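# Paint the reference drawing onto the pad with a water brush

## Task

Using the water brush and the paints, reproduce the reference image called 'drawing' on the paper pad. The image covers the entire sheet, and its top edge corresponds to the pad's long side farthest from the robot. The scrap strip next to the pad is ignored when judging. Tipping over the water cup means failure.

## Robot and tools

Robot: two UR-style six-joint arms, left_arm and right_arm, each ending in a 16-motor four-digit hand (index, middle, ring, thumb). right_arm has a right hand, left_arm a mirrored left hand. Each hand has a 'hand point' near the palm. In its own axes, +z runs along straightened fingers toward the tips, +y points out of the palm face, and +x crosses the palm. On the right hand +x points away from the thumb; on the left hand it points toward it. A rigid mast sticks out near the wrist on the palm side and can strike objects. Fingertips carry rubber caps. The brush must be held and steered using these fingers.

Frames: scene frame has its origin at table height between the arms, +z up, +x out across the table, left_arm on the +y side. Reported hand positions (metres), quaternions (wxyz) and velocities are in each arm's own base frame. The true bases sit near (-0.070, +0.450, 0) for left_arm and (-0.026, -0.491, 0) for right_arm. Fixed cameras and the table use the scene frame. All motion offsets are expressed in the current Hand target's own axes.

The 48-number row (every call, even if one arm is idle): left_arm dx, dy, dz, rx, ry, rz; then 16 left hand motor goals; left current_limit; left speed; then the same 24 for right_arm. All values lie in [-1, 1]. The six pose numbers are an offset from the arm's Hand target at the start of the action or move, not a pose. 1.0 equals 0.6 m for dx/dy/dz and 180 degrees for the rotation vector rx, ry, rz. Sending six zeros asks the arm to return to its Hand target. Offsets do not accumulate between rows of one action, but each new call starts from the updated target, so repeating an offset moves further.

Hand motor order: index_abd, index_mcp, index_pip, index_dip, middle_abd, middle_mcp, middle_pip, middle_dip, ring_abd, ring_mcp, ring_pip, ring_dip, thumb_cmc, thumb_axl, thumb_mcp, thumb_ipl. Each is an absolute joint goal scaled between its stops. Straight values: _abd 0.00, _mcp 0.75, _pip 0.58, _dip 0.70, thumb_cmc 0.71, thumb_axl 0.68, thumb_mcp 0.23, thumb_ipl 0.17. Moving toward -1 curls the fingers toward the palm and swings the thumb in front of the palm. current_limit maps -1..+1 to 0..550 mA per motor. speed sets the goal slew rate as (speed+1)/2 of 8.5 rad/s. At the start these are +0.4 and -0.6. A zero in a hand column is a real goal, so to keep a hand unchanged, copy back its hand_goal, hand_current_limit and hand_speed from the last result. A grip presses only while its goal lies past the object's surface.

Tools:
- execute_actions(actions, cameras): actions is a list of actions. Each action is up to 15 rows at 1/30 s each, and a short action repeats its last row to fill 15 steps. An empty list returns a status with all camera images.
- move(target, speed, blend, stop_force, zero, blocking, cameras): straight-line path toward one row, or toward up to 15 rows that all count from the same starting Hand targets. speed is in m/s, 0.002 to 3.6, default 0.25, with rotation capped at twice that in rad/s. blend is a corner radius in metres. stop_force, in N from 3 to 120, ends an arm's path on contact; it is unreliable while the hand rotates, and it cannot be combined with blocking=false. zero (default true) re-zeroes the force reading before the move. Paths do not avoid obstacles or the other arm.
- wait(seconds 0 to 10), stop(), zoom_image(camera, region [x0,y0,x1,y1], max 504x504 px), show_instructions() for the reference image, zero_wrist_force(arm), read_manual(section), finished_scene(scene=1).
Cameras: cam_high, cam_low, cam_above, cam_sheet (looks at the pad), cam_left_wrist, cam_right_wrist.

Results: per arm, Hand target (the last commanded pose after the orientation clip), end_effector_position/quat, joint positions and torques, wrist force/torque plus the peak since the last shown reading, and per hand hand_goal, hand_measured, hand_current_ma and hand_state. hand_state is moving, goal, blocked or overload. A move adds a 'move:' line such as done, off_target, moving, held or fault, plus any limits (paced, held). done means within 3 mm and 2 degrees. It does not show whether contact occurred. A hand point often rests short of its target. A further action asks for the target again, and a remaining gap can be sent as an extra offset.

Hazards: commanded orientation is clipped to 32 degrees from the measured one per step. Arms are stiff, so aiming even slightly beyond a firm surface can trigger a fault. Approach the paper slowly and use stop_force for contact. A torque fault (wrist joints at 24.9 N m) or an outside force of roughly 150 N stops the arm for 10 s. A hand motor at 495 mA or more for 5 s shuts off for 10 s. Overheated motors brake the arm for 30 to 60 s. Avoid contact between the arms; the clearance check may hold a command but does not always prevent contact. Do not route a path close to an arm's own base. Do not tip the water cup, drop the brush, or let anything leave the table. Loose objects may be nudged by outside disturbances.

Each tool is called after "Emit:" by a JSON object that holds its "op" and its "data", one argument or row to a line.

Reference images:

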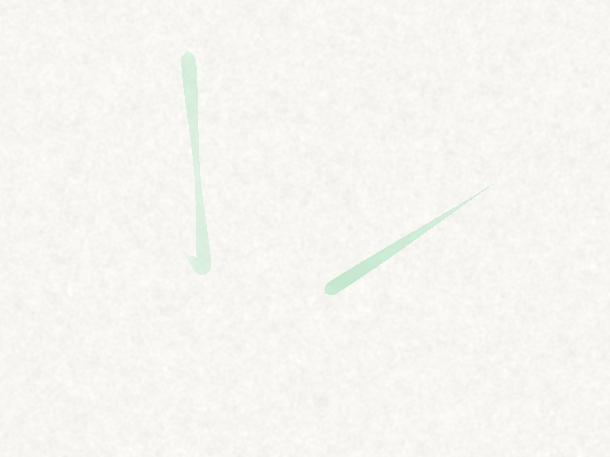

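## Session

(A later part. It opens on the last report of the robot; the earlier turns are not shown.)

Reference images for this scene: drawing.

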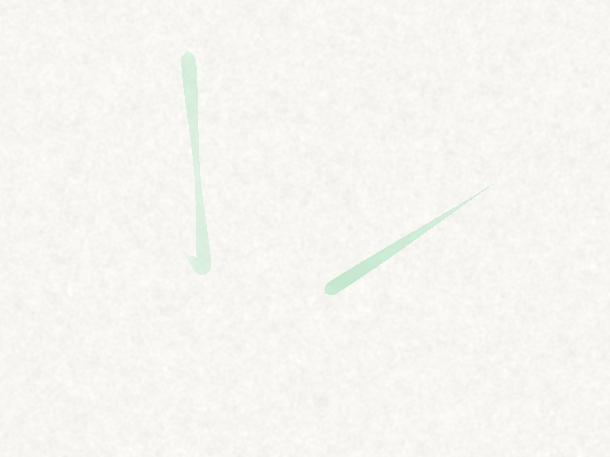

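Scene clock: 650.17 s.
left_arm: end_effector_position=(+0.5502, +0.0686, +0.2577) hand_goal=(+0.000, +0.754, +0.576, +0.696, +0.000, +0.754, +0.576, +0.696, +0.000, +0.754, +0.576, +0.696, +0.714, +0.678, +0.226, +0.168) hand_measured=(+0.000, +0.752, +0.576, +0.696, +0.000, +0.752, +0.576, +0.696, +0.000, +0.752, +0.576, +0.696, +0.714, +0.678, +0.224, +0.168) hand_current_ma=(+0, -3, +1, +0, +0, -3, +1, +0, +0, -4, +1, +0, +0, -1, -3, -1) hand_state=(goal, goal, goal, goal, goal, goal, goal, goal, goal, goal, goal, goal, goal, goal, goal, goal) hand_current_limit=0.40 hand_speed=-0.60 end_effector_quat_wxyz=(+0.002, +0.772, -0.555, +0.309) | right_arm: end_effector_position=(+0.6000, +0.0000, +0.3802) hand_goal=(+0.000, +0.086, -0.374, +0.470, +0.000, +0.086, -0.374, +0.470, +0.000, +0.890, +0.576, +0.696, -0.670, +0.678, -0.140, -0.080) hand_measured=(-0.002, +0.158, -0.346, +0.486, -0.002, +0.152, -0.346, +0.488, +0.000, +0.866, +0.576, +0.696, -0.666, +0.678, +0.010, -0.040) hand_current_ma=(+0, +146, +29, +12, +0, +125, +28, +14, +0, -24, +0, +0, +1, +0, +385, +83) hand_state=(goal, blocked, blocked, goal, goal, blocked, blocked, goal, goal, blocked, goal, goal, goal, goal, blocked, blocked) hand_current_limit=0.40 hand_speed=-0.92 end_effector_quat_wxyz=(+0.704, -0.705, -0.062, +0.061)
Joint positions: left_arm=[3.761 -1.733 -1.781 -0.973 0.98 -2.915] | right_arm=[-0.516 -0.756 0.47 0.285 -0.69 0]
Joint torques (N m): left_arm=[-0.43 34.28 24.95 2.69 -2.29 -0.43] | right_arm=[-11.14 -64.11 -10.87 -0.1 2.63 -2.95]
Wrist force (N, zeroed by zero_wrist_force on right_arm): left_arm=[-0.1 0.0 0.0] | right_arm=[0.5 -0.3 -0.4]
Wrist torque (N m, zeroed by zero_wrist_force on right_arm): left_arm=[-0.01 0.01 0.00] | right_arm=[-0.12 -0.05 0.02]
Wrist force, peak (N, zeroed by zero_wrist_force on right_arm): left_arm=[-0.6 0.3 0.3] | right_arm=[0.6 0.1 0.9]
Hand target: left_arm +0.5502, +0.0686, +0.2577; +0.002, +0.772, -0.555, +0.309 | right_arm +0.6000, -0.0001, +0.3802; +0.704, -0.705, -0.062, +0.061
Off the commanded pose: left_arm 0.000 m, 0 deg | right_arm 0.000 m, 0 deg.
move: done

Emit:
{"op": "move", "data": {
  "target": [0,0,0,0,0,0,0,0.754,0.576,0.696,0,0.754,0.576,0.696,0,0.754,0.576,0.696,0.714,0.678,0.226,0.168,0.4,-0.6,0,0,0,0,0,-0.5,0,0.085,-0.375,0.47,0,0.085,-0.375,0.47,0,0.89,0.576,0.696,-0.67,0.678,-0.14,-0.08,0.4,-0.92],
  "speed": 0.4
}}

Emit:
{"op": "execute_actions", "data": {
  "actions": []
}}

Scene clock: 665.47 s.
left_arm: end_effector_position=(+0.5502, +0.0686, +0.2577) hand_goal=(+0.000, +0.754, +0.576, +0.696, +0.000, +0.754, +0.576, +0.696, +0.000, +0.754, +0.576, +0.696, +0.714, +0.678, +0.226, +0.168) hand_measured=(+0.000, +0.752, +0.576, +0.696, +0.000, +0.752, +0.576, +0.696, +0.000, +0.752, +0.576, +0.696, +0.714, +0.678, +0.224, +0.168) hand_current_ma=(+0, -3, +1, +0, +0, -3, +1, +0, +0, -4, +1, +0, +0, -1, -3, -1) hand_state=(goal, goal, goal, goal, goal, goal, goal, goal, goal, goal, goal, goal, goal, goal, goal, goal) hand_current_limit=0.40 hand_speed=-0.60 end_effector_quat_wxyz=(+0.002, +0.772, -0.555, +0.309) | right_arm: end_effector_position=(+0.6000, +0.0000, +0.3802) hand_goal=(+0.000, +0.086, -0.374, +0.470, +0.000, +0.086, -0.374, +0.470, +0.000, +0.890, +0.576, +0.696, -0.670, +0.678, -0.140, -0.080) hand_measured=(+0.002, +0.158, -0.346, +0.486, +0.002, +0.150, -0.346, +0.488, +0.002, +0.886, +0.576, +0.696, -0.664, +0.678, +0.010, -0.040) hand_current_ma=(+0, +146, +29, +12, +0, +124, +28, +14, +0, -1, +0, +0, +2, +0, +385, +83) hand_state=(goal, blocked, blocked, goal, goal, blocked, blocked, goal, goal, goal, goal, goal, goal, goal, blocked, blocked) hand_current_limit=0.40 hand_speed=-0.92 end_effector_quat_wxyz=(+0.541, -0.455, -0.542, -0.455)
Joint positions: left_arm=[3.761 -1.733 -1.781 -0.973 0.98 -2.915] | right_arm=[-0.631 -1.08 1.169 -0.09 -0.804 -1.571]
Joint torques (N m): left_arm=[-0.57 34.26 25.33 2.39 -2.43 -0.53] | right_arm=[-11.41 -27.65 -10.4 -0.18 2.71 -3.18]
Wrist force (N, zeroed by zero_wrist_force on right_arm): left_arm=[-0.2 0.0 -0.2] | right_arm=[0.3 0.3 -1.8]
Wrist torque (N m, zeroed by zero_wrist_force on right_arm): left_arm=[0.01 0.03 -0.02] | right_arm=[0.28 -0.16 0.17]
Wrist force, peak (N, zeroed by zero_wrist_force on right_arm): left_arm=[-0.3 0.2 0.6] | right_arm=[0.2 0.5 -1.8]
Hand target: left_arm +0.5502, +0.0686, +0.2577; +0.002, +0.772, -0.555, +0.309 | right_arm +0.6000, -0.0001, +0.3802; +0.541, -0.455, -0.542, -0.455
Off the commanded pose: left_arm 0.000 m, 0 deg | right_arm 0.000 m, 0 deg.
move: done

Scene clock: 665.47 s.
left_arm: end_effector_position=(+0.5502, +0.0686, +0.2577) hand_goal=(+0.000, +0.754, +0.576, +0.696, +0.000, +0.754, +0.576, +0.696, +0.000, +0.754, +0.576, +0.696, +0.714, +0.678, +0.226, +0.168) hand_measured=(+0.000, +0.752, +0.576, +0.696, +0.000, +0.752, +0.576, +0.696, +0.000, +0.752, +0.576, +0.696, +0.714, +0.678, +0.224, +0.168) hand_current_ma=(+0, -3, +1, +0, +0, -3, +1, +0, +0, -4, +1, +0, +0, -1, -3, -1) hand_state=(goal, goal, goal, goal, goal, goal, goal, goal, goal, goal, goal, goal, goal, goal, goal, goal) hand_current_limit=0.40 hand_speed=-0.60 end_effector_quat_wxyz=(+0.002, +0.772, -0.555, +0.309) | right_arm: end_effector_position=(+0.6000, +0.0000, +0.3802) hand_goal=(+0.000, +0.086, -0.374, +0.470, +0.000, +0.086, -0.374, +0.470, +0.000, +0.890, +0.576, +0.696, -0.670, +0.678, -0.140, -0.080) hand_measured=(+0.002, +0.158, -0.346, +0.486, +0.002, +0.150, -0.346, +0.488, +0.002, +0.886, +0.576, +0.696, -0.664, +0.678, +0.010, -0.040) hand_current_ma=(+0, +146, +29, +12, +0, +124, +28, +14, +0, -1, +0, +0, +2, +0, +385, +83) hand_state=(goal, blocked, blocked, goal, goal, blocked, blocked, goal, goal, goal, goal, goal, goal, goal, blocked, blocked) hand_current_limit=0.40 hand_speed=-0.92 end_effector_quat_wxyz=(+0.541, -0.455, -0.542, -0.455)
Joint positions: left_arm=[3.761 -1.733 -1.781 -0.973 0.98 -2.915] | right_arm=[-0.631 -1.08 1.169 -0.09 -0.804 -1.571]
Joint velocities: within noise
Joint torques (N m): left_arm=[-0.57 34.26 25.33 2.39 -2.43 -0.53] | right_arm=[-11.41 -27.65 -10.4 -0.18 2.71 -3.18]
Wrist force (N, zeroed by zero_wrist_force on right_arm): left_arm=[-0.2 0.0 -0.2] | right_arm=[0.3 0.3 -1.8]
Wrist torque (N m, zeroed by zero_wrist_force on right_arm): left_arm=[0.01 0.03 -0.02] | right_arm=[0.28 -0.16 0.17]
Wrist force, peak (N, zeroed by zero_wrist_force on right_arm): left_arm=[-0.2 0.0 -0.2] | right_arm=[0.3 0.3 -1.8]
Hand target: left_arm +0.5502, +0.0686, +0.2577; +0.002, +0.772, -0.555, +0.309 | right_arm +0.6000, -0.0001, +0.3802; +0.541, -0.455, -0.542, -0.455
Off the commanded pose: left_arm 0.000 m, 0 deg | right_arm 0.000 m, 0 deg.
camera_calibration:
cam_right_wrist: T_world_to_cam=[[0.564013, 0.0897746, -0.820871, 0.00618903], [-0.416169, -0.827693, -0.376467, 0.338005], [-0.713227, 0.553954, -0.429468, 0.715066], [0, 0, 0, 1]] pos_world=[0.647181, -0.116905, 0.439426]

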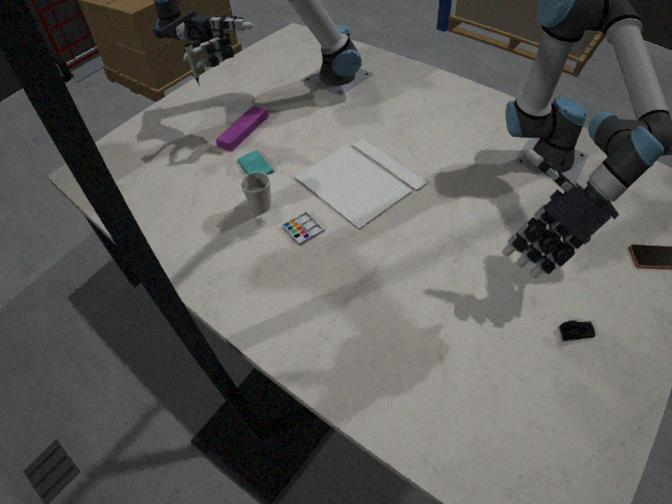

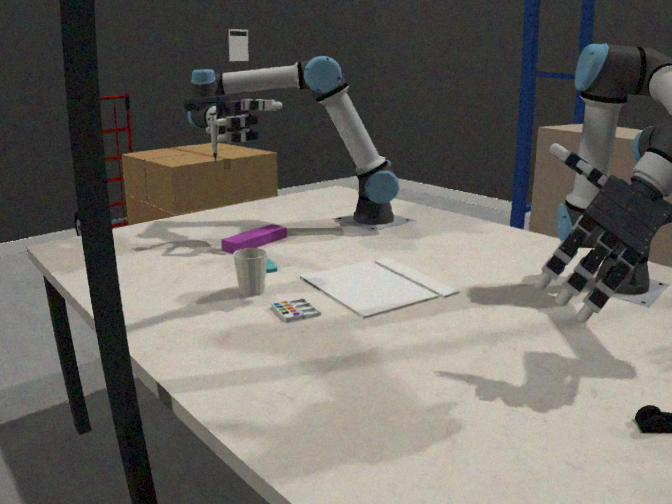

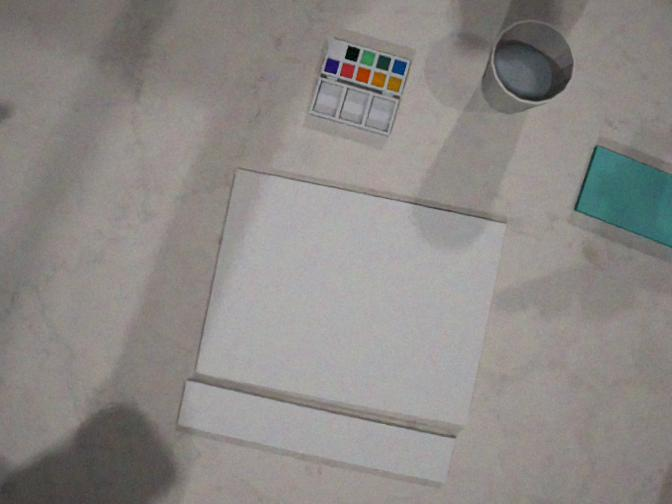

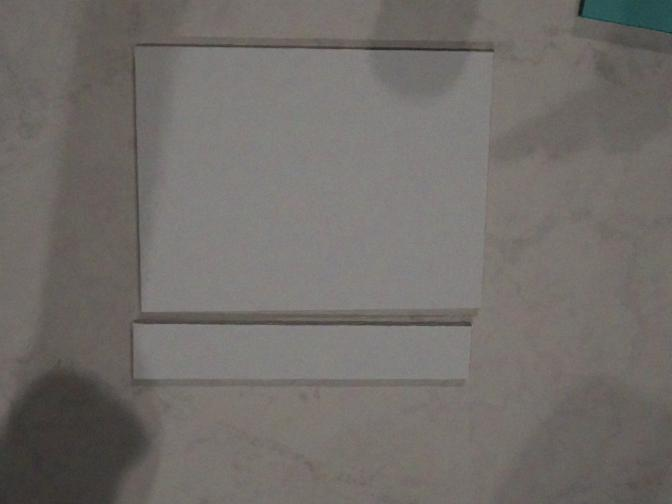

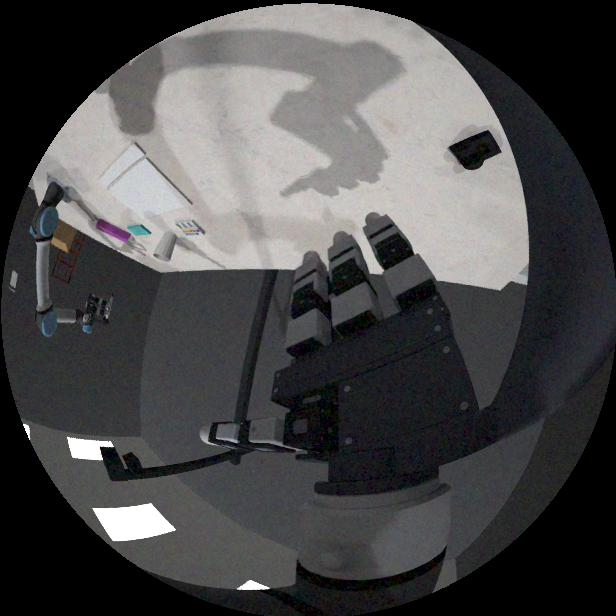

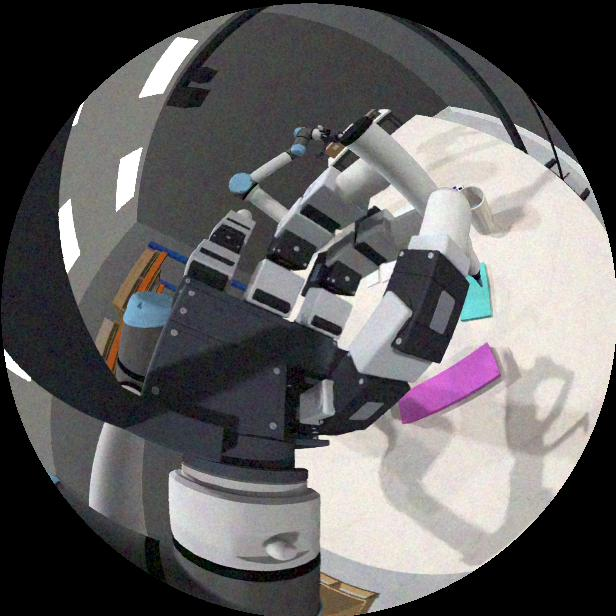

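Emit:
{"op": "move", "data": {
  "target": [0,0,0,0,0,0,0,0.754,0.576,0.696,0,0.754,0.576,0.696,0,0.754,0.576,0.696,0.714,0.678,0.226,0.168,0.4,-0.6,-0.0333,0.116,0.6567,-0.3056,0,0,0,0.085,-0.375,0.47,0,0.085,-0.375,0.47,0,0.89,0.576,0.696,-0.67,0.678,-0.14,-0.08,0.4,-0.92],
  "speed": 0.25,
  "cameras": ["cam_low","cam_high","cam_above","cam_sheet"]
}}

Scene clock: 672.23 s.
left_arm: end_effector_position=(+0.5502, +0.0686, +0.2577) hand_goal=(+0.000, +0.754, +0.576, +0.696, +0.000, +0.754, +0.576, +0.696, +0.000, +0.754, +0.576, +0.696, +0.714, +0.678, +0.226, +0.168) hand_measured=(+0.000, +0.752, +0.576, +0.696, +0.000, +0.752, +0.576, +0.696, +0.000, +0.752, +0.576, +0.696, +0.714, +0.678, +0.224, +0.168) hand_current_ma=(+0, -3, +1, +0, +0, -3, +1, +0, +0, -4, +1, +0, +0, -1, -3, -1) hand_state=(goal, goal, goal, goal, goal, goal, goal, goal, goal, goal, goal, goal, goal, goal, goal, goal) hand_current_limit=0.40 hand_speed=-0.60 end_effector_quat_wxyz=(+0.002, +0.772, -0.555, +0.309) | right_arm: end_effector_position=(+0.6005, +0.4000, +0.3599) hand_goal=(+0.000, +0.086, -0.374, +0.470, +0.000, +0.086, -0.374, +0.470, +0.000, +0.890, +0.576, +0.696, -0.670, +0.678, -0.140, -0.080) hand_measured=(+0.002, +0.158, -0.346, +0.486, +0.002, +0.150, -0.346, +0.488, +0.002, +0.888, +0.576, +0.696, -0.664, +0.678, +0.010, -0.040) hand_current_ma=(+0, +146, +29, +12, +0, +124, +28, +14, +0, +0, +0, +0, +2, +0, +385, +83) hand_state=(goal, blocked, blocked, goal, goal, blocked, blocked, goal, goal, goal, goal, goal, goal, goal, blocked, blocked) hand_current_limit=0.40 hand_speed=-0.92 end_effector_quat_wxyz=(-0.270, +0.653, +0.271, +0.654)
Joint positions: left_arm=[3.761 -1.733 -1.781 -0.973 0.98 -2.915] | right_arm=[0.387 -1.375 1.626 -0.251 1.173 -1.572]
Joint torques (N m): left_arm=[-0.48 35.04 25.01 2.61 -2.87 -0.56] | right_arm=[11.1 -18.29 -33.24 -0.32 2.7 -3.16]
Wrist force (N, zeroed by zero_wrist_force on right_arm): left_arm=[-0.1 0.0 0.2] | right_arm=[0.0 0.2 -1.3]
Wrist torque (N m, zeroed by zero_wrist_force on right_arm): left_arm=[-0.02 0.02 -0.02] | right_arm=[0.20 -0.11 0.15]
Wrist force, peak (N, zeroed by zero_wrist_force on right_arm): left_arm=[-0.4 0.5 0.2] | right_arm=[0.5 0.4 -3.3]
Hand target: left_arm +0.5502, +0.0686, +0.2577; +0.002, +0.772, -0.555, +0.309 | right_arm +0.6005, +0.4001, +0.3599; -0.270, +0.653, +0.271, +0.654
Off the commanded pose: left_arm 0.000 m, 0 deg | right_arm 0.000 m, 0 deg.
move: done
Images, in order (width x height): cam_high 672x504, cam_low 672x504, cam_above 672x504, cam_sheet 672x504.

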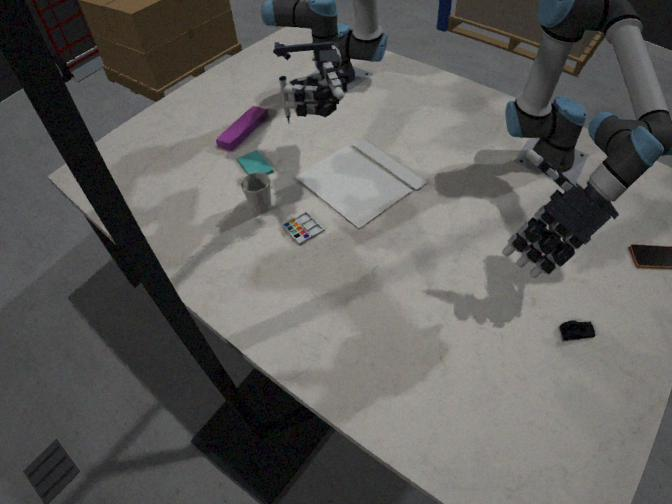

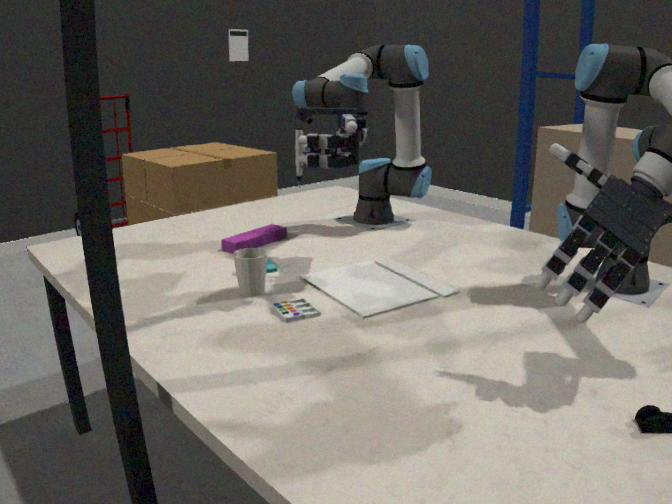

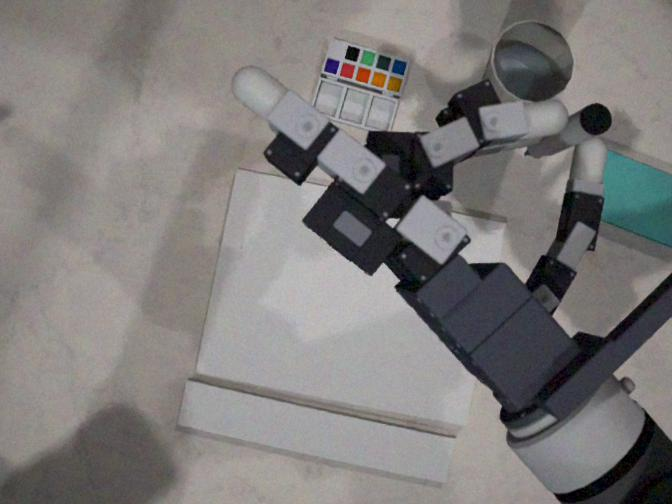

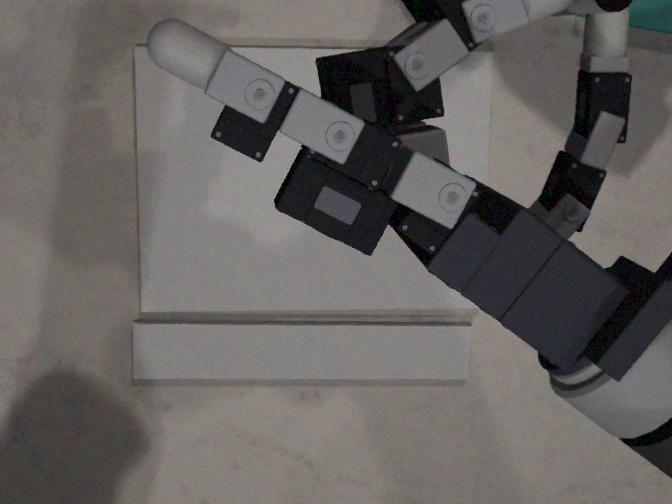

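Emit:
{"op": "zoom_image", "data": {
  "camera": "cam_low",
  "region": [250, 100, 390, 205]
}}

Emit:
{"op": "zoom_image", "data": {
  "camera": "cam_high",
  "region": [240, 40, 360, 130]
}}

Emit:
{"op": "zoom_image", "data": {
  "camera": "cam_above",
  "region": [420, 60, 672, 249]
}}

Scaled by 3.600.

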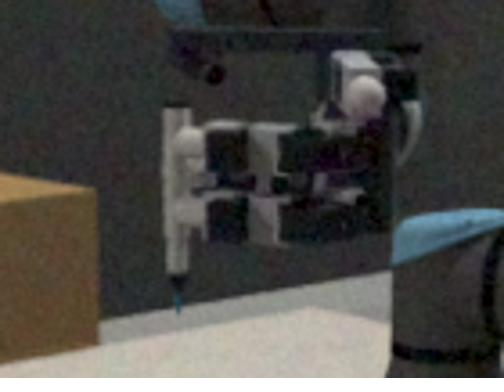

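Scaled by 4.200.

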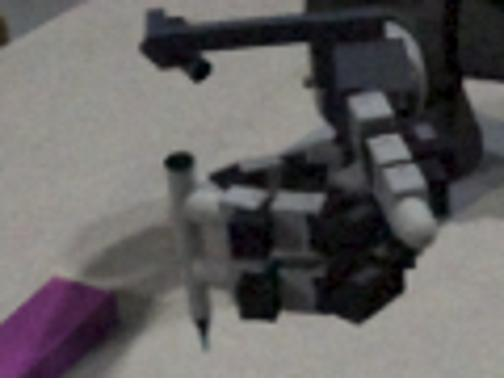

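Scaled by 2.000.

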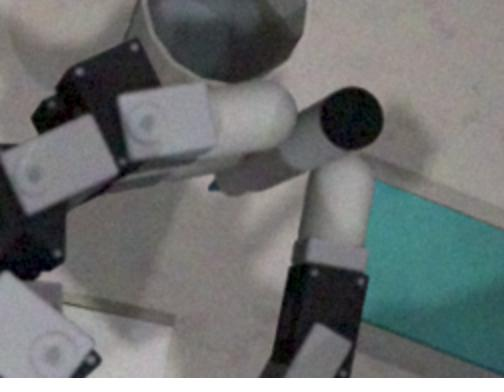

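Emit:
{"op": "zoom_image", "data": {
  "camera": "cam_above",
  "region": [470, 0, 600, 130]
}}

Emit:
{"op": "zoom_image", "data": {
  "camera": "cam_low",
  "region": [210, 230, 340, 328]
}}

Emit:
{"op": "zoom_image", "data": {
  "camera": "cam_high",
  "region": [220, 150, 350, 260]
}}

Scaled by 3.877.

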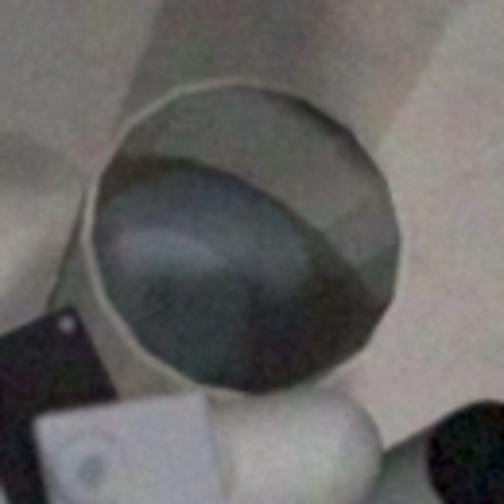

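Scaled by 3.877.

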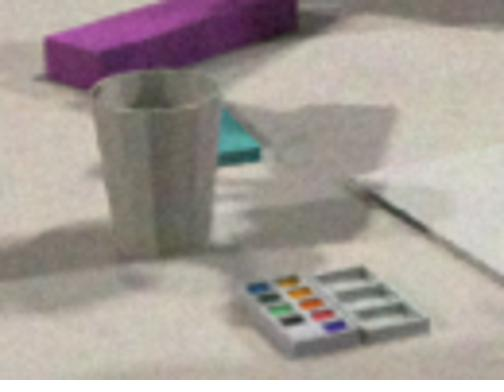

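Scaled by 3.877.

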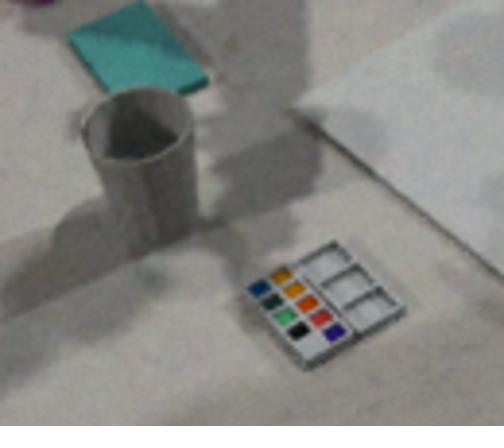

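Emit:
{"op": "zoom_image", "data": {
  "camera": "cam_low",
  "region": [280, 120, 350, 195]
}}

Emit:
{"op": "zoom_image", "data": {
  "camera": "cam_high",
  "region": [265, 65, 330, 130]
}}

Scaled by 6.720.

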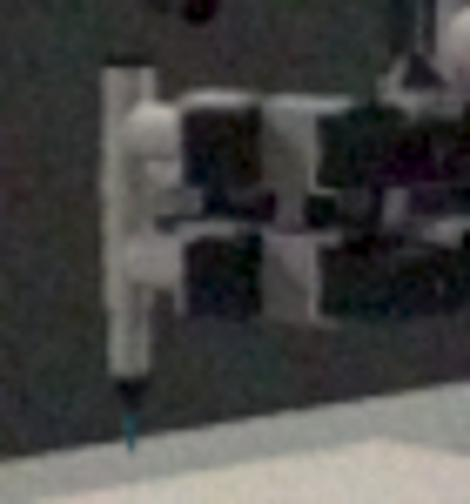

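Scaled by 7.754.

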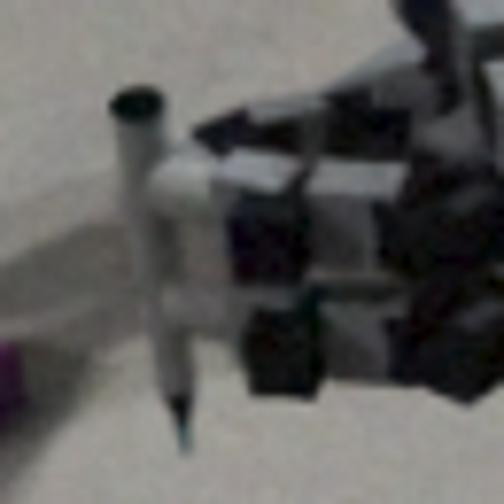

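Emit:
{"op": "move", "data": {
  "target": [0,0,0,0,0,0,0,0.754,0.576,0.696,0,0.754,0.576,0.696,0,0.754,0.576,0.696,0.714,0.678,0.226,0.168,0.4,-0.6,-0.1,0.0589,-0.1768,0,0,0.5,0,0.085,-0.375,0.47,0,0.085,-0.375,0.47,0,0.89,0.576,0.696,-0.67,0.678,-0.14,-0.08,0.4,-0.92],
  "speed": 0.4
}}

Emit:
{"op": "move", "data": {
  "target": [0,0,0,0,0,0,0,0.754,0.576,0.696,0,0.754,0.576,0.696,0,0.754,0.576,0.696,0.714,0.678,0.226,0.168,0.4,-0.6,0.0825,0.25,-0.2475,-0.1053,0.2474,0.0436,0,0.085,-0.375,0.47,0,0.085,-0.375,0.47,0,0.89,0.576,0.696,-0.67,0.678,-0.14,-0.08,0.4,-0.92],
  "speed": 0.3,
  "cameras": ["all"]
}}

Scene clock: 797.27 s.
left_arm: end_effector_position=(+0.5502, +0.0686, +0.2577) hand_goal=(+0.000, +0.754, +0.576, +0.696, +0.000, +0.754, +0.576, +0.696, +0.000, +0.754, +0.576, +0.696, +0.714, +0.678, +0.226, +0.168) hand_measured=(+0.000, +0.752, +0.576, +0.696, +0.000, +0.752, +0.576, +0.696, +0.000, +0.752, +0.576, +0.696, +0.714, +0.678, +0.224, +0.168) hand_current_ma=(+0, -3, +1, +0, +0, -3, +1, +0, +0, -4, +1, +0, +0, -1, -3, -1) hand_state=(goal, goal, goal, goal, goal, goal, goal, goal, goal, goal, goal, goal, goal, goal, goal, goal) hand_current_limit=0.40 hand_speed=-0.60 end_effector_quat_wxyz=(+0.002, +0.772, -0.555, +0.309) | right_arm: end_effector_position=(+0.5504, +0.3001, +0.2999) hand_goal=(+0.000, +0.086, -0.374, +0.470, +0.000, +0.086, -0.374, +0.470, +0.000, +0.890, +0.576, +0.696, -0.670, +0.678, -0.140, -0.080) hand_measured=(+0.002, +0.158, -0.346, +0.486, +0.002, +0.150, -0.346, +0.488, +0.002, +0.882, +0.576, +0.696, -0.664, +0.678, +0.010, -0.040) hand_current_ma=(+0, +146, +29, +12, +0, +122, +28, +14, +0, -5, +0, +0, +2, +0, +385, +83) hand_state=(goal, blocked, blocked, goal, goal, blocked, blocked, goal, goal, goal, goal, goal, goal, goal, blocked, blocked) hand_current_limit=0.40 hand_speed=-0.92 end_effector_quat_wxyz=(+0.653, -0.653, +0.271, -0.271)
Joint positions: left_arm=[3.761 -1.733 -1.781 -0.973 0.98 -2.915] | right_arm=[-0.028 -1.52 1.784 -0.264 0.758 -0.001]
Joint torques (N m): left_arm=[-0.21 35.73 23.94 2.68 -2.68 -0.68] | right_arm=[-11.63 -36.7 -12.63 -2.96 -2.46 2.71]
Wrist force (N, zeroed by zero_wrist_force on right_arm): left_arm=[-0.4 0.1 0.2] | right_arm=[0.6 -0.3 -0.4]
Wrist torque (N m, zeroed by zero_wrist_force on right_arm): left_arm=[0.00 0.04 -0.04] | right_arm=[-0.14 -0.04 -0.19]
Wrist force, peak (N, zeroed by zero_wrist_force on right_arm): left_arm=[-0.8 0.3 0.0] | right_arm=[0.7 0.4 -1.8]
Hand target: left_arm +0.5502, +0.0686, +0.2577; +0.002, +0.772, -0.555, +0.309 | right_arm +0.5504, +0.3001, +0.2999; +0.653, -0.653, +0.271, -0.271
Off the commanded pose: left_arm 0.000 m, 0 deg | right_arm 0.000 m, 0 deg.
move: done

Scene clock: 799.30 s.
left_arm: end_effector_position=(+0.5502, +0.0686, +0.2577) hand_goal=(+0.000, +0.754, +0.576, +0.696, +0.000, +0.754, +0.576, +0.696, +0.000, +0.754, +0.576, +0.696, +0.714, +0.678, +0.226, +0.168) hand_measured=(+0.000, +0.752, +0.576, +0.696, +0.000, +0.752, +0.576, +0.696, +0.000, +0.752, +0.576, +0.696, +0.714, +0.678, +0.224, +0.168) hand_current_ma=(+0, -3, +1, +0, +0, -3, +1, +0, +0, -4, +1, +0, +0, -1, -3, -1) hand_state=(goal, goal, goal, goal, goal, goal, goal, goal, goal, goal, goal, goal, goal, goal, goal, goal) hand_current_limit=0.40 hand_speed=-0.60 end_effector_quat_wxyz=(+0.002, +0.772, -0.555, +0.309) | right_arm: end_effector_position=(+0.4804, +0.1601, +0.1500) hand_goal=(+0.000, +0.086, -0.374, +0.470, +0.000, +0.086, -0.374, +0.470, +0.000, +0.890, +0.576, +0.696, -0.670, +0.678, -0.140, -0.080) hand_measured=(+0.002, +0.158, -0.346, +0.486, +0.002, +0.150, -0.346, +0.488, +0.002, +0.880, +0.576, +0.696, -0.664, +0.678, +0.010, -0.040) hand_current_ma=(+0, +146, +29, +12, +0, +122, +28, +14, +0, -5, +0, +0, +2, +0, +385, +83) hand_state=(goal, blocked, blocked, goal, goal, blocked, blocked, goal, goal, goal, goal, goal, goal, goal, blocked, blocked) hand_current_limit=0.40 hand_speed=-0.92 end_effector_quat_wxyz=(-0.406, +0.579, -0.579, +0.406)
Joint positions: left_arm=[3.761 -1.733 -1.781 -0.973 0.98 -2.915] | right_arm=[0.015 -1.609 2.101 -0.144 1.586 0.005]
Joint torques (N m): left_arm=[-0.09 35.65 25.83 2.58 -2.78 -0.64] | right_arm=[9.9 -5.38 -10.05 0.66 2.6 2.93]
Wrist force (N, zeroed by zero_wrist_force on right_arm): left_arm=[-0.2 0.2 -0.1] | right_arm=[0.2 -0.1 0.5]
Wrist torque (N m, zeroed by zero_wrist_force on right_arm): left_arm=[0.03 0.02 -0.02] | right_arm=[-0.11 -0.06 -0.24]
Wrist force, peak (N, zeroed by zero_wrist_force on right_arm): left_arm=[-0.3 0.5 0.4] | right_arm=[0.5 0.9 0.2]
Hand target: left_arm +0.5502, +0.0686, +0.2577; +0.002, +0.772, -0.555, +0.309 | right_arm +0.4804, +0.1600, +0.1500; -0.405, +0.579, -0.579, +0.406
Off the commanded pose: left_arm 0.000 m, 0 deg | right_arm 0.000 m, 0 deg.
move: done
camera_calibration:
cam_right_wrist: T_world_to_cam=[[-0.201697, 0.821115, -0.533936, 0.0780654], [-0.509469, 0.377633, 0.773198, 0.0135349], [0.836517, 0.427975, 0.342165, -0.397901], [0, 0, 0, 1]] pos_world=[0.355492, 0.10108, 0.167364]

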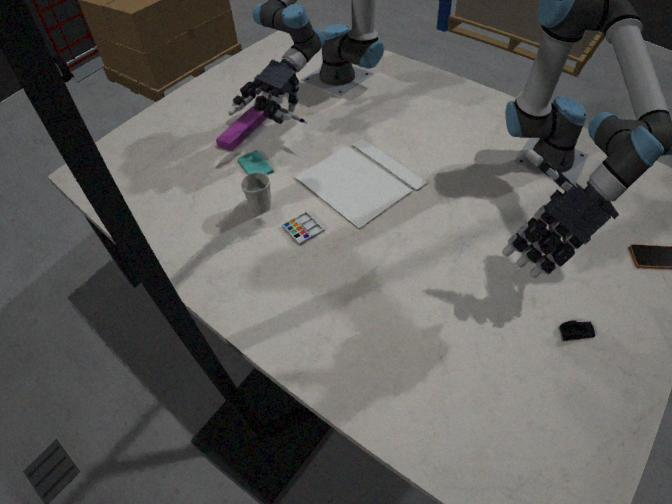

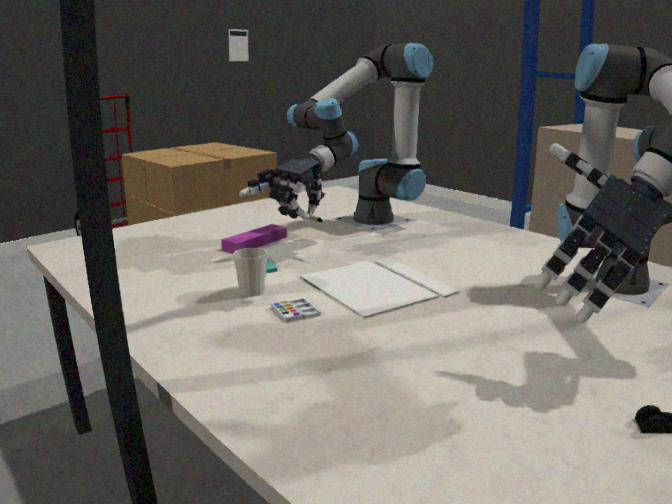

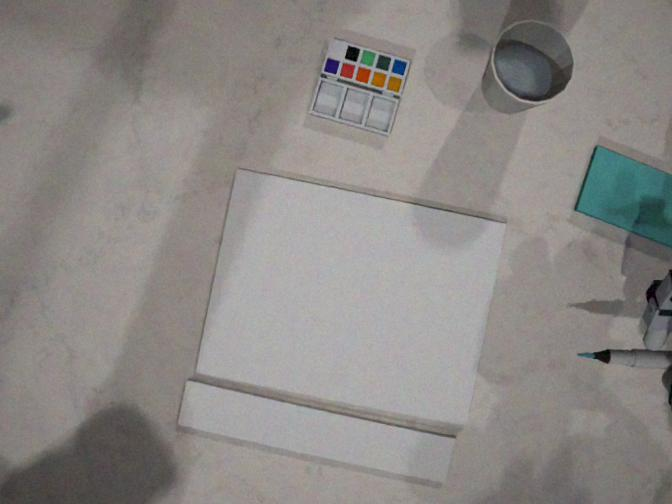

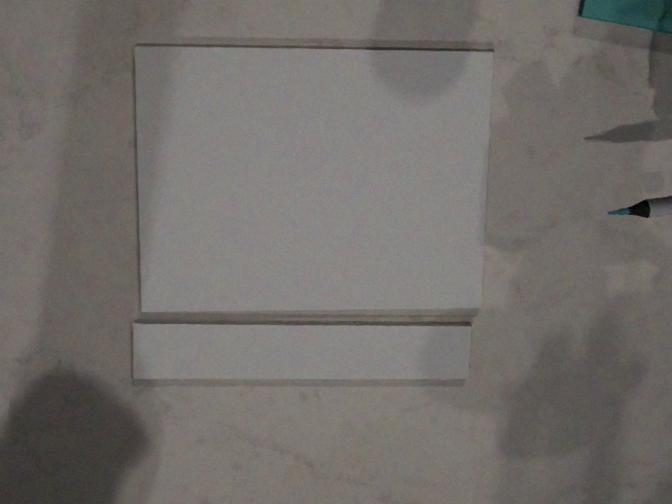

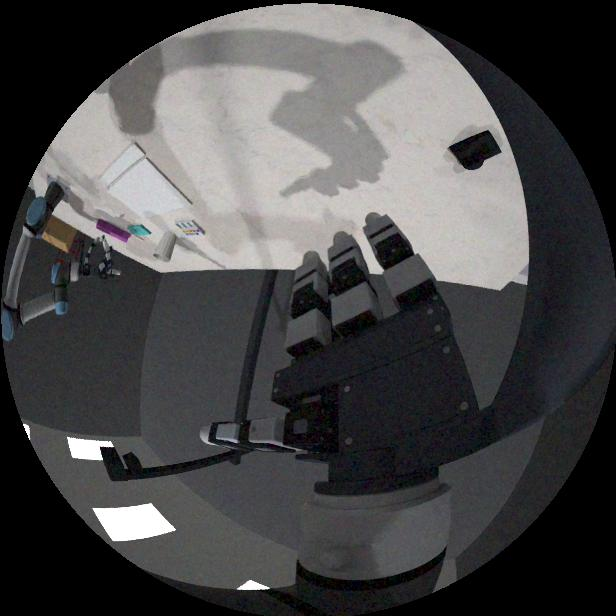

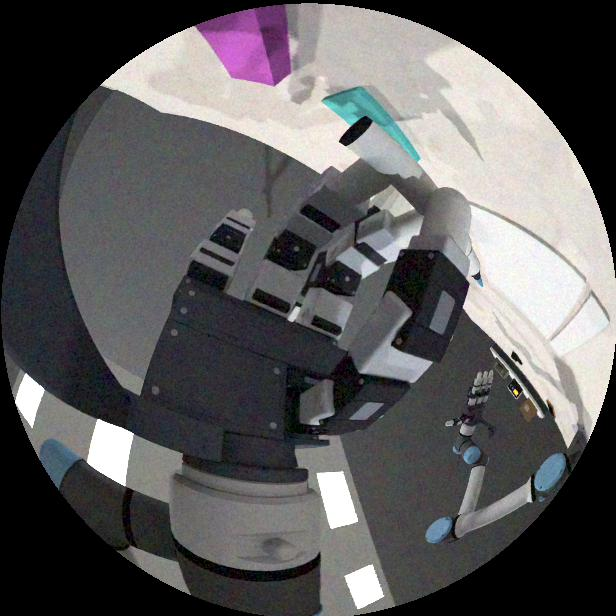

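Emit:
{"op": "move", "data": {
  "target": [0,0,0,0,0,0,0,0.754,0.576,0.696,0,0.754,0.576,0.696,0,0.754,0.576,0.696,0.714,0.678,0.226,0.168,0.4,-0.6,0,0.1645,0.0599,0,0,0,0,0.085,-0.375,0.47,0,0.085,-0.375,0.47,0,0.89,0.576,0.696,-0.67,0.678,-0.14,-0.08,0.4,-0.92],
  "speed": 0.12
}}

Emit:
{"op": "move", "data": {
  "target": [0,0,0,0,0,0,0,0.754,0.576,0.696,0,0.754,0.576,0.696,0,0.754,0.576,0.696,0.714,0.678,0.226,0.168,0.4,-0.6,0,0.0188,0.0068,0,0,0,0,0.085,-0.375,0.47,0,0.085,-0.375,0.47,0,0.89,0.576,0.696,-0.67,0.678,-0.14,-0.08,0.4,-0.92],
  "speed": 0.008,
  "stop_force": 3,
  "cameras": ["cam_low","cam_above"]
}}

Scene clock: 810.07 s.
left_arm: end_effector_position=(+0.5502, +0.0686, +0.2577) hand_goal=(+0.000, +0.754, +0.576, +0.696, +0.000, +0.754, +0.576, +0.696, +0.000, +0.754, +0.576, +0.696, +0.714, +0.678, +0.226, +0.168) hand_measured=(+0.000, +0.752, +0.576, +0.696, +0.000, +0.752, +0.576, +0.696, +0.000, +0.752, +0.576, +0.696, +0.714, +0.678, +0.224, +0.168) hand_current_ma=(+0, -3, +1, +0, +0, -3, +1, +0, +0, -4, +1, +0, +0, -1, -3, -1) hand_state=(goal, goal, goal, goal, goal, goal, goal, goal, goal, goal, goal, goal, goal, goal, goal, goal) hand_current_limit=0.40 hand_speed=-0.60 end_effector_quat_wxyz=(+0.002, +0.772, -0.555, +0.309) | right_arm: end_effector_position=(+0.4805, +0.1599, +0.0450) hand_goal=(+0.000, +0.086, -0.374, +0.470, +0.000, +0.086, -0.374, +0.470, +0.000, +0.890, +0.576, +0.696, -0.670, +0.678, -0.140, -0.080) hand_measured=(+0.002, +0.158, -0.346, +0.486, +0.002, +0.150, -0.346, +0.488, +0.002, +0.880, +0.576, +0.696, -0.664, +0.678, +0.010, -0.040) hand_current_ma=(+0, +146, +29, +12, +0, +122, +28, +14, +0, -6, +0, +0, +2, +0, +385, +83) hand_state=(goal, blocked, blocked, goal, goal, blocked, blocked, goal, goal, goal, goal, goal, goal, goal, blocked, blocked) hand_current_limit=0.40 hand_speed=-0.92 end_effector_quat_wxyz=(-0.405, +0.579, -0.579, +0.406)
Joint positions: left_arm=[3.761 -1.733 -1.781 -0.973 0.98 -2.915] | right_arm=[0.014 -1.426 2.243 -0.469 1.586 0.005]
Joint torques (N m): left_arm=[-0.95 34.72 25.76 2.81 -3.01 -0.55] | right_arm=[10.85 -9.11 -5.61 -2.41 2.76 2.66]
Wrist force (N, zeroed by zero_wrist_force on right_arm): left_arm=[-0.1 -0.2 -0.1] | right_arm=[0.0 -0.1 0.4]
Wrist torque (N m, zeroed by zero_wrist_force on right_arm): left_arm=[-0.02 0.01 -0.01] | right_arm=[-0.07 -0.05 -0.23]
Wrist force, peak (N, zeroed by zero_wrist_force on right_arm): left_arm=[-0.4 0.5 0.2] | right_arm=[0.5 -1.4 -0.2]
Hand target: left_arm +0.5502, +0.0686, +0.2577; +0.002, +0.772, -0.555, +0.309 | right_arm +0.4805, +0.1600, +0.0449; -0.405, +0.579, -0.579, +0.406
Off the commanded pose: left_arm 0.000 m, 0 deg | right_arm 0.000 m, 0 deg.
move: done

Scene clock: 812.60 s.
left_arm: end_effector_position=(+0.5502, +0.0686, +0.2577) hand_goal=(+0.000, +0.754, +0.576, +0.696, +0.000, +0.754, +0.576, +0.696, +0.000, +0.754, +0.576, +0.696, +0.714, +0.678, +0.226, +0.168) hand_measured=(+0.000, +0.752, +0.576, +0.696, +0.000, +0.752, +0.576, +0.696, +0.000, +0.752, +0.576, +0.696, +0.714, +0.678, +0.224, +0.168) hand_current_ma=(+0, -3, +1, +0, +0, -3, +1, +0, +0, -4, +1, +0, +0, -1, -3, -1) hand_state=(goal, goal, goal, goal, goal, goal, goal, goal, goal, goal, goal, goal, goal, goal, goal, goal) hand_current_limit=0.40 hand_speed=-0.60 end_effector_quat_wxyz=(+0.002, +0.772, -0.555, +0.309) | right_arm: end_effector_position=(+0.4805, +0.1600, +0.0346) hand_goal=(+0.000, +0.086, -0.374, +0.470, +0.000, +0.086, -0.374, +0.470, +0.000, +0.890, +0.576, +0.696, -0.670, +0.678, -0.140, -0.080) hand_measured=(+0.002, +0.158, -0.346, +0.478, +0.002, +0.150, -0.346, +0.484, +0.002, +0.880, +0.576, +0.696, -0.666, +0.678, +0.010, -0.040) hand_current_ma=(+0, +146, +29, +4, +0, +122, +27, +10, +0, -6, +0, +0, +2, +0, +385, +83) hand_state=(goal, blocked, blocked, goal, goal, blocked, blocked, goal, goal, goal, goal, goal, goal, goal, blocked, blocked) hand_current_limit=0.40 hand_speed=-0.92 end_effector_quat_wxyz=(-0.405, +0.579, -0.579, +0.406)
Joint positions: left_arm=[3.761 -1.733 -1.781 -0.973 0.98 -2.915] | right_arm=[0.014 -1.403 2.254 -0.503 1.586 0.005]
Joint torques (N m): left_arm=[-0.9 36.01 25.92 2.63 -2.92 -0.61] | right_arm=[8 -34.04 -24.36 0.53 1.6 2.67]
Wrist force (N, zeroed by zero_wrist_force on right_arm): left_arm=[-0.2 0.2 0.1] | right_arm=[0.4 -2.0 -0.8]
Wrist torque (N m, zeroed by zero_wrist_force on right_arm): left_arm=[0.01 0.02 -0.02] | right_arm=[-0.12 -0.07 -0.20]
Wrist force, peak (N, zeroed by zero_wrist_force on right_arm): left_arm=[-0.7 0.3 -0.1] | right_arm=[0.3 -6.7 -2.0]
Hand target: left_arm +0.5502, +0.0686, +0.2577; +0.002, +0.772, -0.555, +0.309 | right_arm +0.4805, +0.1600, +0.0346; -0.405, +0.579, -0.579, +0.406 (not the last commanded pose)
Off the commanded pose: left_arm 0.000 m, 0 deg | right_arm 0.002 m, 0 deg.
move: contact (right_arm)
Images, in order (width x height): cam_low 672x504, cam_above 672x504.

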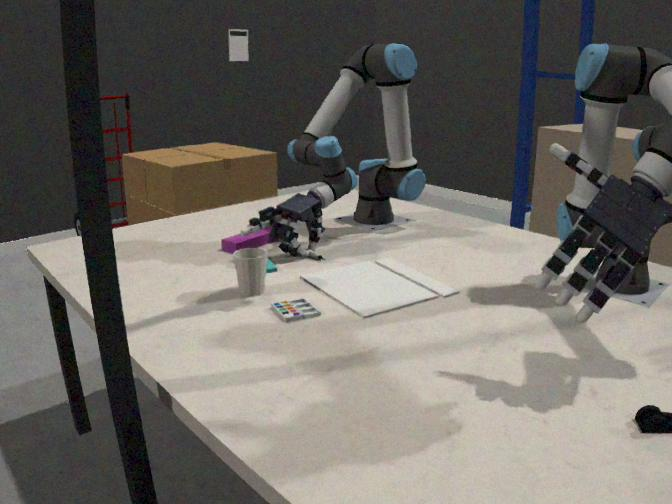

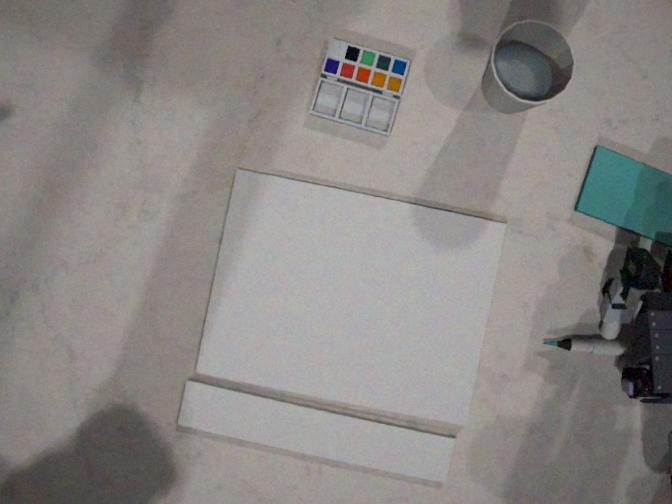

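Emit:
{"op": "move", "data": {
  "target": [0,0,0,0,0,0,0,0.754,0.576,0.696,0,0.754,0.576,0.696,0,0.754,0.576,0.696,0.714,0.678,0.226,0.168,0.4,-0.6,0,-0.0016,-0.0006,0,0,0,0,0.205,-0.365,0.47,0,0.205,-0.365,0.47,0,0.89,0.576,0.696,-0.67,0.678,0.065,-0.06,0.4,-0.92],
  "speed": 0.02,
  "cameras": ["cam_low","cam_above"]
}}

Emit:
{"op": "zoom_image", "data": {
  "camera": "cam_above",
  "region": [520, 220, 672, 420]
}}

Emit:
{"op": "zoom_image", "data": {
  "camera": "cam_low",
  "region": [210, 170, 370, 290]
}}

Scene clock: 817.97 s.
left_arm: end_effector_position=(+0.5502, +0.0686, +0.2577) hand_goal=(+0.000, +0.754, +0.576, +0.696, +0.000, +0.754, +0.576, +0.696, +0.000, +0.754, +0.576, +0.696, +0.714, +0.678, +0.226, +0.168) hand_measured=(+0.000, +0.752, +0.576, +0.696, +0.000, +0.752, +0.576, +0.696, +0.000, +0.752, +0.576, +0.696, +0.714, +0.678, +0.224, +0.168) hand_current_ma=(+0, -3, +1, +0, +0, -3, +1, +0, +0, -4, +1, +0, +0, -1, -3, -1) hand_state=(goal, goal, goal, goal, goal, goal, goal, goal, goal, goal, goal, goal, goal, goal, goal, goal) hand_current_limit=0.40 hand_speed=-0.60 end_effector_quat_wxyz=(+0.002, +0.772, -0.555, +0.309) | right_arm: end_effector_position=(+0.4805, +0.1600, +0.0357) hand_goal=(+0.000, +0.206, -0.364, +0.470, +0.000, +0.206, -0.364, +0.470, +0.000, +0.890, +0.576, +0.696, -0.670, +0.678, +0.066, -0.060) hand_measured=(+0.002, +0.196, -0.358, +0.474, +0.002, +0.198, -0.360, +0.474, +0.002, +0.880, +0.576, +0.696, -0.668, +0.678, +0.064, -0.058) hand_current_ma=(+0, -6, +3, +1, +0, -4, +2, +1, +0, -6, +0, +0, +1, +0, -1, +1) hand_state=(goal, goal, goal, goal, goal, goal, goal, goal, goal, goal, goal, goal, goal, goal, goal, goal) hand_current_limit=0.40 hand_speed=-0.92 end_effector_quat_wxyz=(-0.405, +0.579, -0.579, +0.406)
Joint positions: left_arm=[3.761 -1.733 -1.781 -0.973 0.98 -2.915] | right_arm=[0.014 -1.405 2.253 -0.5 1.586 0.005]
Joint torques (N m): left_arm=[1.24 34.9 25.1 2.86 -3.1 -0.7] | right_arm=[8.43 -34.96 -25.28 0.8 1.85 2.67]
Wrist force (N, zeroed by zero_wrist_force on right_arm): left_arm=[-0.1 0.2 0.3] | right_arm=[0.3 -0.2 0.3]
Wrist torque (N m, zeroed by zero_wrist_force on right_arm): left_arm=[-0.01 0.01 -0.01] | right_arm=[-0.05 -0.09 -0.20]
Wrist force, peak (N, zeroed by zero_wrist_force on right_arm): left_arm=[-0.6 0.4 0.3] | right_arm=[0.3 -2.7 -0.8]
Hand target: left_arm +0.5502, +0.0686, +0.2577; +0.002, +0.772, -0.555, +0.309 | right_arm +0.4805, +0.1600, +0.0357; -0.405, +0.579, -0.579, +0.406
Off the commanded pose: left_arm 0.000 m, 0 deg | right_arm 0.000 m, 0 deg.
move: done
Images, in order (width x height): cam_low 672x504, cam_above 672x504.

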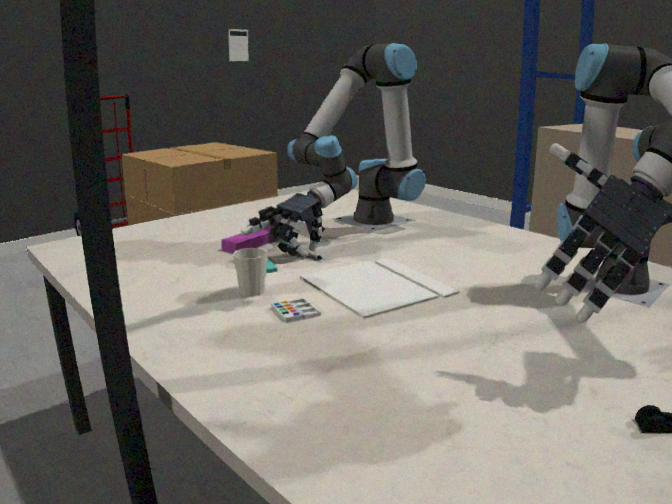

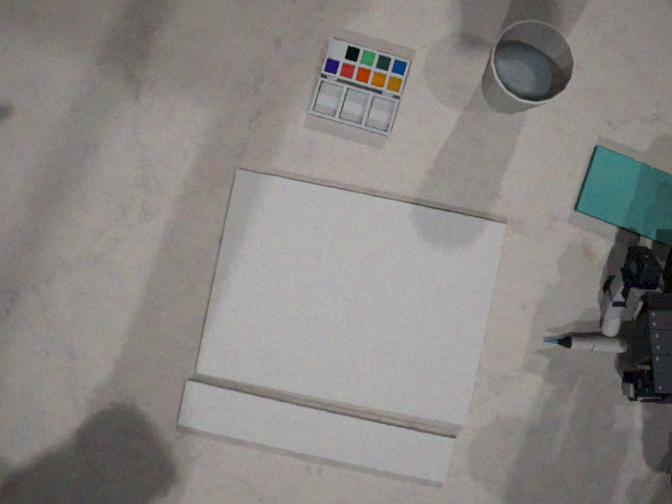

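Scaled by 2.520.

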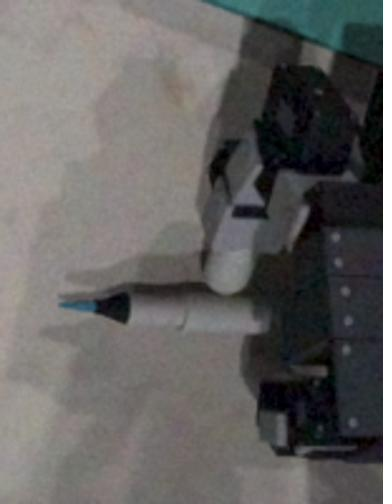

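Scaled by 3.150.

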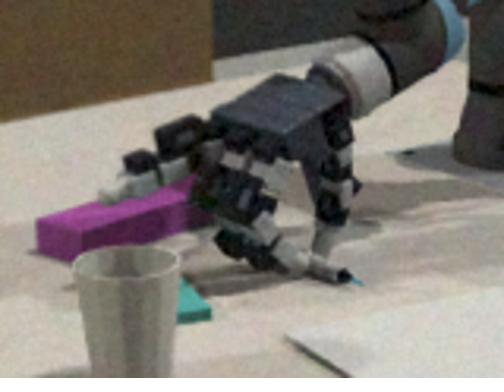

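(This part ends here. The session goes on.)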